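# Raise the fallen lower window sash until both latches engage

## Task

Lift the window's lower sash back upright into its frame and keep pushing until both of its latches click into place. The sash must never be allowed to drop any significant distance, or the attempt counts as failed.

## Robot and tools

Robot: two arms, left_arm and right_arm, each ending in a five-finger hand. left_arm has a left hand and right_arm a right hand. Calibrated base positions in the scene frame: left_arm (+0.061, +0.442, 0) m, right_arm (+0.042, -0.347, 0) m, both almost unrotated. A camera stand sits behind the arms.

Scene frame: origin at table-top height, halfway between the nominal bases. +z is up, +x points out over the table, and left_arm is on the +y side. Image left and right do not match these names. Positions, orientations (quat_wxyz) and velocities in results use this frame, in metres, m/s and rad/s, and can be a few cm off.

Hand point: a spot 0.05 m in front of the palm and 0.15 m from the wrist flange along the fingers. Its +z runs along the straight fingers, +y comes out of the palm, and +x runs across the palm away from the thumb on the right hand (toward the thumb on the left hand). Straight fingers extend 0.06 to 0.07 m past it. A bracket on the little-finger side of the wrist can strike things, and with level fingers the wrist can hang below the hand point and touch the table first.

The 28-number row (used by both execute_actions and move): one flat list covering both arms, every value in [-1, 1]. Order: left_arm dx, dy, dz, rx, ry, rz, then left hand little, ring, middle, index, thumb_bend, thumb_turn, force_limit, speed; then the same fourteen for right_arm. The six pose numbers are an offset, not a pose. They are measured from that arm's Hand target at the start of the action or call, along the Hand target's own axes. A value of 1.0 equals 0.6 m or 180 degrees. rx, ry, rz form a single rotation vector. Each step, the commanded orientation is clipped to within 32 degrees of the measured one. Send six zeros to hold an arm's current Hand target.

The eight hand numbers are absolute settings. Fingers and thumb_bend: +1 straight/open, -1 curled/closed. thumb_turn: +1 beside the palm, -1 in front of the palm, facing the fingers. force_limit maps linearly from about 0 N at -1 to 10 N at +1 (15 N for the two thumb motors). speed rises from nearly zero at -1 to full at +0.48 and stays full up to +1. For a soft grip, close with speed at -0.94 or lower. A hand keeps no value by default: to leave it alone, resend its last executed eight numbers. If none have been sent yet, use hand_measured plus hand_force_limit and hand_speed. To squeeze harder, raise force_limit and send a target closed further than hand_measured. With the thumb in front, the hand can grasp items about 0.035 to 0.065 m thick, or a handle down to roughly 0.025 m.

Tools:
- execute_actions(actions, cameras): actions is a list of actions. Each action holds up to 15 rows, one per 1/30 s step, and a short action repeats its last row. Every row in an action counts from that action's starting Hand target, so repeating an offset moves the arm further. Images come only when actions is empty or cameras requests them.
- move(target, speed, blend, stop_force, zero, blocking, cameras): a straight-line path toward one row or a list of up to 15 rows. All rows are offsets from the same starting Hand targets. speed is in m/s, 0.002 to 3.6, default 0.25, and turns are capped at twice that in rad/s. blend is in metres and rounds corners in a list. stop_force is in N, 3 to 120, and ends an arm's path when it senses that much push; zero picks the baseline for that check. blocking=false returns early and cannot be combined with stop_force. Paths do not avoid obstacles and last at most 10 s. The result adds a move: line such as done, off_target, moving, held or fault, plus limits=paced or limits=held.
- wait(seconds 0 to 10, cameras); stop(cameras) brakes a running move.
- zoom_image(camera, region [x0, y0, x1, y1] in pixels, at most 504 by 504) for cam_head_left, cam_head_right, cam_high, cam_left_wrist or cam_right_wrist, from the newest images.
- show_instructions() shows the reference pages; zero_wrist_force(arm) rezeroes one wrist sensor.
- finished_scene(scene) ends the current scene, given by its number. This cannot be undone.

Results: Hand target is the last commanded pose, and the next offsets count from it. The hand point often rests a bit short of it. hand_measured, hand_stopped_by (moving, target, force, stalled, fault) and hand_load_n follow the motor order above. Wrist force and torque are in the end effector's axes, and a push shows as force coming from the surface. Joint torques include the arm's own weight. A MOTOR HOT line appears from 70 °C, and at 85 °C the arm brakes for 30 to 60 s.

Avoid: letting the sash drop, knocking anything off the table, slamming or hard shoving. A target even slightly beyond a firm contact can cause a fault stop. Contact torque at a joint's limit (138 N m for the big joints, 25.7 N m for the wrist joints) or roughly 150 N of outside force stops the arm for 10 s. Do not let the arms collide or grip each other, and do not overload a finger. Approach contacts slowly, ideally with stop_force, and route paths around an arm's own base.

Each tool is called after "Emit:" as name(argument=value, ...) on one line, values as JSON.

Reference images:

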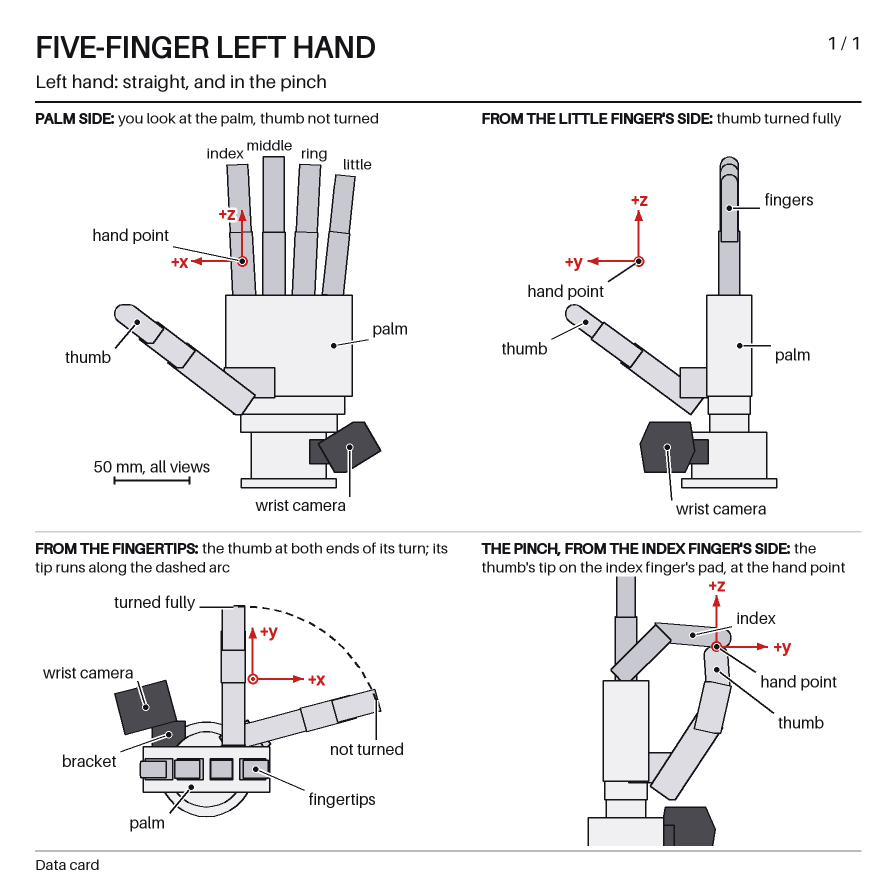

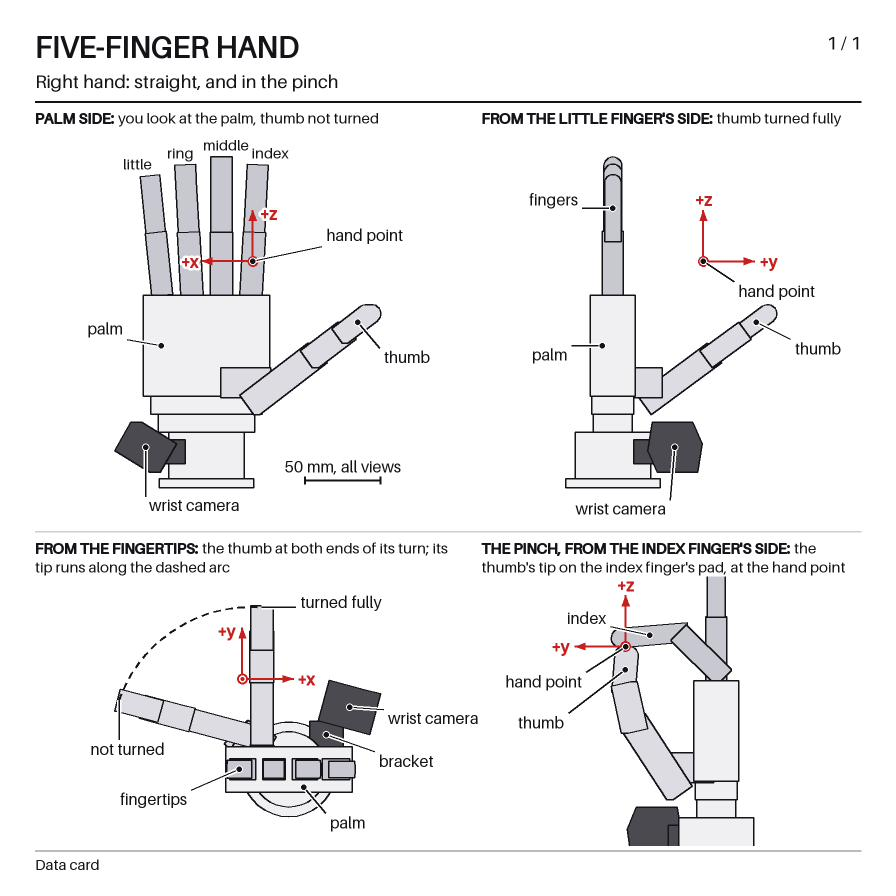

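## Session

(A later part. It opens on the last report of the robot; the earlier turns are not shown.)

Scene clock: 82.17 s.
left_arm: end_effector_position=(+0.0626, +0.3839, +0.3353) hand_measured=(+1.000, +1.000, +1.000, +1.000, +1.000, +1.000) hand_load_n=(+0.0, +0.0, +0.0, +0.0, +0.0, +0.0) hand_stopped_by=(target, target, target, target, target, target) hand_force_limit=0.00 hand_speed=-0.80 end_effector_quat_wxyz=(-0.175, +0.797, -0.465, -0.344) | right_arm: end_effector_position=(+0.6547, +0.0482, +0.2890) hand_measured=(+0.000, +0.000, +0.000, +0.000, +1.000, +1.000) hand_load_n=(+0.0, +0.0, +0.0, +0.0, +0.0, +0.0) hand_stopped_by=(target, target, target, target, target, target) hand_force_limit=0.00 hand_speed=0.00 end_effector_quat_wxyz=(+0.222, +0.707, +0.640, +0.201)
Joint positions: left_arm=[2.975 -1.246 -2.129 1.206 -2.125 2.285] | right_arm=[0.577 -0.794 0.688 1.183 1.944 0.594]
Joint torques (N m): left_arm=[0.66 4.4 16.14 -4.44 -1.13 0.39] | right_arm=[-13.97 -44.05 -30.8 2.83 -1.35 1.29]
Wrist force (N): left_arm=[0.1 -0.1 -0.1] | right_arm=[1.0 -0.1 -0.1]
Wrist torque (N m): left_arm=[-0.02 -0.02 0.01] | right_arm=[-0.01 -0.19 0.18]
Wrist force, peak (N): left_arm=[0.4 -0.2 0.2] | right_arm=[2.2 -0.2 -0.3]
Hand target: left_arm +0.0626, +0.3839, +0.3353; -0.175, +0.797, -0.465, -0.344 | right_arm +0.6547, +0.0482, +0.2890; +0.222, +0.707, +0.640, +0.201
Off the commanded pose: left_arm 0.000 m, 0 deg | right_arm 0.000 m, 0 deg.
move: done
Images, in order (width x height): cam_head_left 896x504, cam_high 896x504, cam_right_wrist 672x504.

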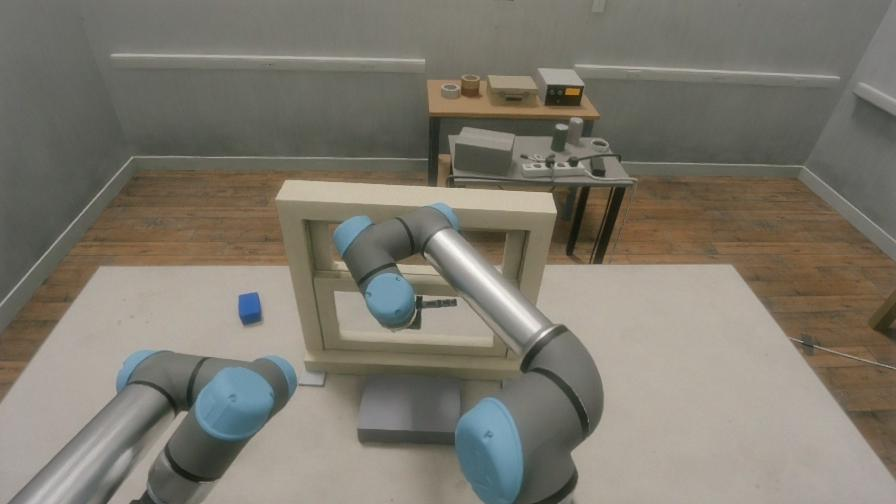

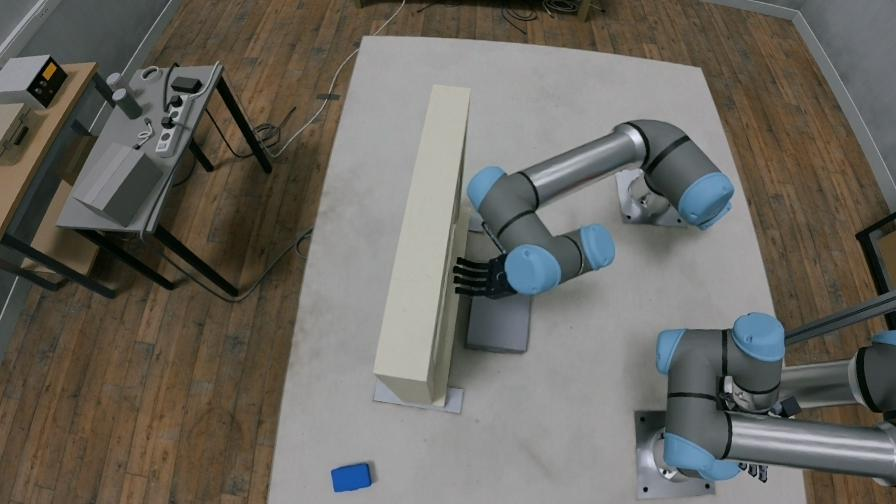

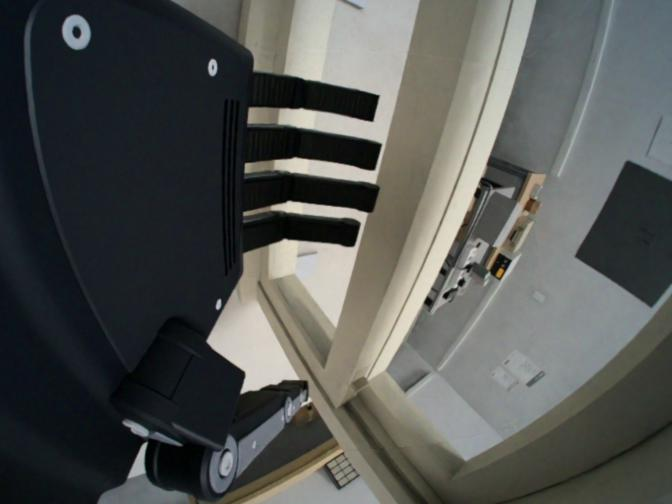

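Emit:
move(target=[0,0,0,0,0,0,1,1,1,1,1,1,0,-0.8,0,0.0615,0.043,0,0,0,0,0,0,0,1,1,0,0], speed=0.02, stop_force=40, cameras=["cam_head_left","cam_head_right","cam_right_wrist"])

Emit:
zoom_image(camera="cam_head_left", region=[270, 180, 560, 400])

Emit:
zoom_image(camera="cam_right_wrist", region=[220, 240, 420, 460])

Scene clock: 85.03 s.
left_arm: end_effector_position=(+0.0626, +0.3839, +0.3353) hand_measured=(+1.000, +1.000, +1.000, +1.000, +1.000, +1.000) hand_load_n=(+0.0, +0.0, +0.0, +0.0, +0.0, +0.0) hand_stopped_by=(target, target, target, target, target, target) hand_force_limit=0.00 hand_speed=-0.80 end_effector_quat_wxyz=(-0.175, +0.797, -0.465, -0.344) | right_arm: end_effector_position=(+0.6711, +0.0466, +0.2889) hand_measured=(+0.000, +0.000, +0.000, +0.000, +1.000, +1.000) hand_load_n=(+0.0, +0.0, -3.5, +0.0, +0.0, +0.0) hand_stopped_by=(target, target, target, target, target, target) hand_force_limit=0.00 hand_speed=0.00 end_effector_quat_wxyz=(+0.222, +0.707, +0.641, +0.201)
Joint positions: left_arm=[2.975 -1.246 -2.129 1.206 -2.125 2.285] | right_arm=[0.56 -0.754 0.616 1.21 1.935 0.578]
Joint torques (N m): left_arm=[1.18 3.87 16.46 -4.59 -1.27 0.19] | right_arm=[-3.48 -45.43 -35.22 -3.82 4.45 0.36]
Wrist force (N): left_arm=[0.3 -0.4 0.0] | right_arm=[-2.4 -34.9 -17.4]
Wrist torque (N m): left_arm=[-0.06 -0.04 0.03] | right_arm=[0.04 0.10 -0.74]
Wrist force, peak (N): left_arm=[0.3 -0.4 0.0] | right_arm=[-3.8 -46.1 -24.1]
Hand target: left_arm +0.0626, +0.3839, +0.3353; -0.175, +0.797, -0.465, -0.344 | right_arm +0.6711, +0.0466, +0.2889; +0.222, +0.707, +0.641, +0.201 (not the last commanded pose)
Off the commanded pose: left_arm 0.000 m, 0 deg | right_arm 0.029 m, 0 deg.
move: contact (right_arm)
Images, in order (width x height): cam_head_left 896x504, cam_head_right 896x504, cam_right_wrist 672x504.

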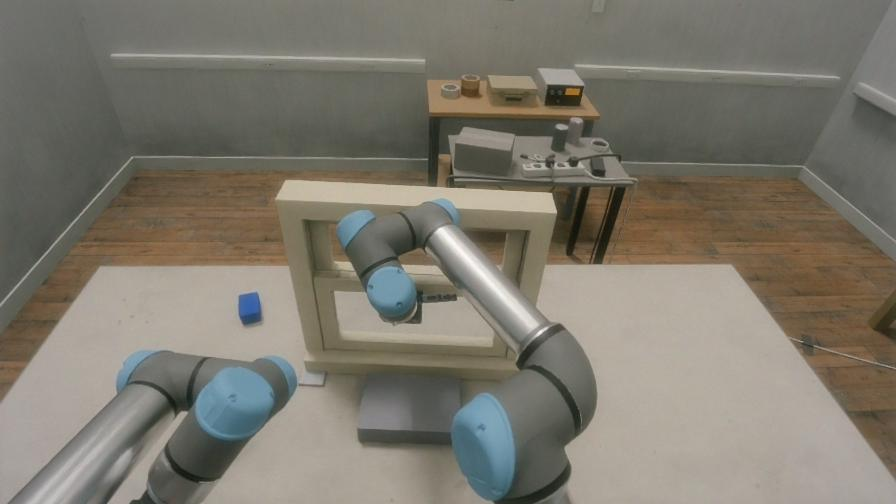

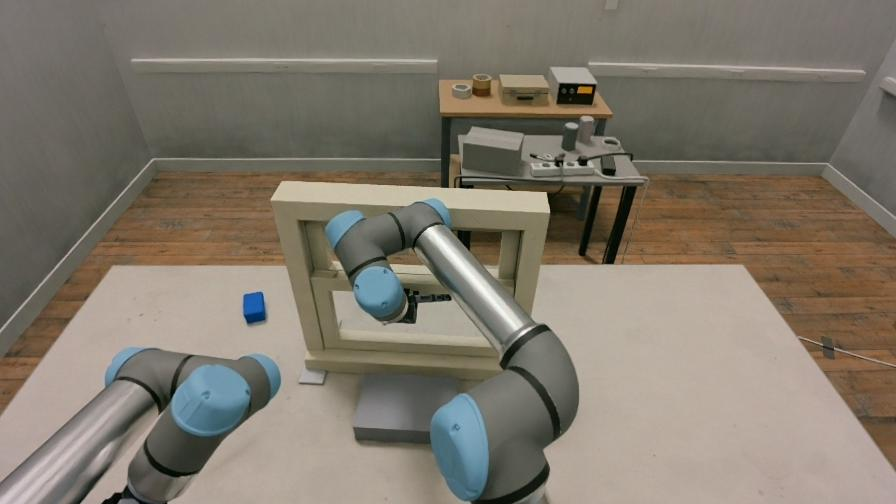

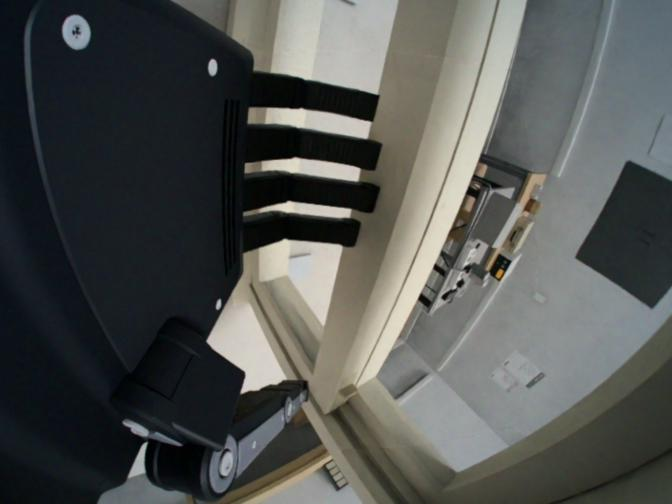

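Scaled by 1.738 from the camera's 896x504 image, which has a finer 1280x720 frame.

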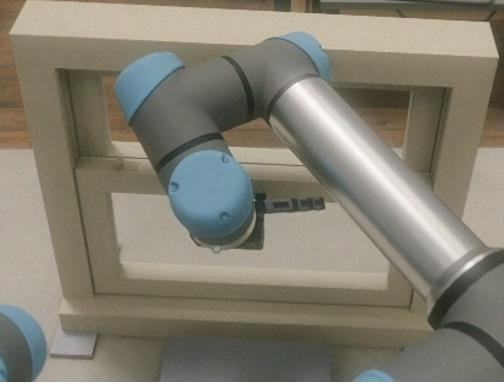

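Scaled by 2.291 from the camera's 672x504 image, which has a finer 960x720 frame.

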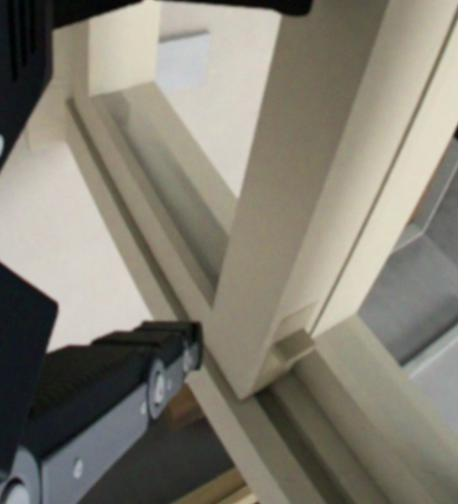

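Emit:
move(target=[0,0,0,0,0,0,1,1,1,1,1,1,0,-0.8,0,-0.13,-0.1,0,0,0,0,0,0,0,1,1,0,0], speed=0.15, cameras=["cam_head_left","cam_high","cam_right_wrist"])

Emit:
zoom_image(camera="cam_head_left", region=[280, 240, 380, 320])

Emit:
zoom_image(camera="cam_high", region=[400, 160, 500, 420])

Scene clock: 90.43 s.
left_arm: end_effector_position=(+0.0626, +0.3839, +0.3353) hand_measured=(+1.000, +1.000, +1.000, +1.000, +1.000, +1.000) hand_load_n=(+0.0, +0.0, +0.0, +0.0, +0.0, +0.0) hand_stopped_by=(target, target, target, target, target, target) hand_force_limit=0.00 hand_speed=-0.80 end_effector_quat_wxyz=(-0.175, +0.797, -0.465, -0.344) | right_arm: end_effector_position=(+0.5733, +0.0563, +0.2936) hand_measured=(+0.000, +0.000, +0.000, +0.000, +1.000, +1.000) hand_load_n=(+0.0, +0.0, +0.0, +0.5, +0.0, +0.0) hand_stopped_by=(target, target, target, target, target, target) hand_force_limit=0.00 hand_speed=0.00 end_effector_quat_wxyz=(+0.222, +0.707, +0.641, +0.201)
Joint positions: left_arm=[2.975 -1.246 -2.129 1.206 -2.125 2.285] | right_arm=[0.673 -0.943 0.938 1.118 1.987 0.686]
Joint torques (N m): left_arm=[0.95 4.63 16.64 -4.98 -1.3 0.42] | right_arm=[-4.56 -50.14 -11.55 2.96 -0.54 1.1]
Wrist force (N): left_arm=[0.1 0.0 0.2] | right_arm=[1.0 0.0 0.0]
Wrist torque (N m): left_arm=[-0.02 -0.01 0.01] | right_arm=[-0.02 -0.20 0.18]
Wrist force, peak (N): left_arm=[0.3 -0.4 0.2] | right_arm=[-2.5 -35.0 -17.9]
Hand target: left_arm +0.0626, +0.3839, +0.3353; -0.175, +0.797, -0.465, -0.344 | right_arm +0.5733, +0.0563, +0.2936; +0.222, +0.707, +0.641, +0.201
Off the commanded pose: left_arm 0.000 m, 0 deg | right_arm 0.000 m, 0 deg.
move: done
Images, in order (width x height): cam_head_left 896x504, cam_high 896x504, cam_right_wrist 672x504.

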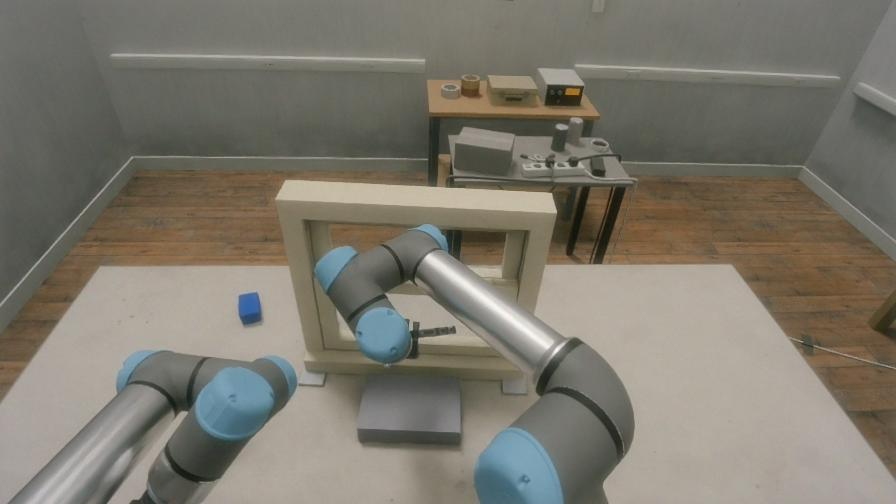

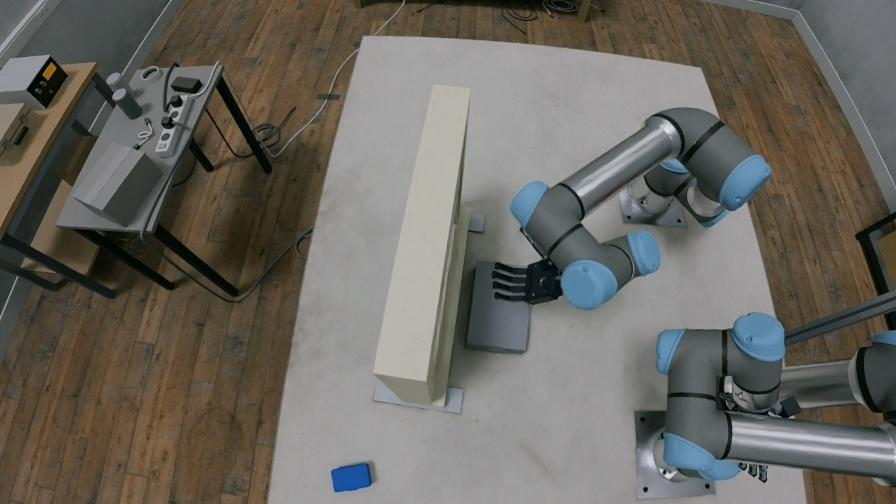

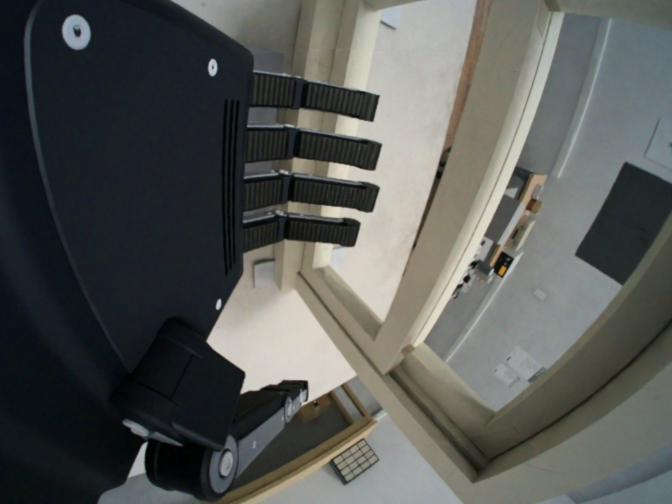

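Scaled by 5.040 from the camera's 896x504 image, which has a finer 1280x720 frame.

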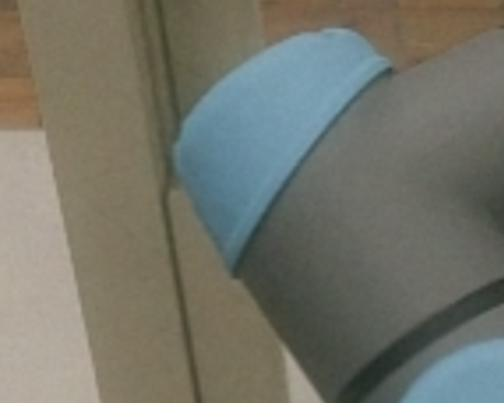

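Scaled by 1.938 from the camera's 896x504 image, which has a finer 1280x720 frame.

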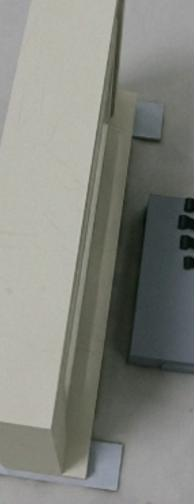

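Emit:
finished_scene(scene=1)

The scene is finished: the task was done.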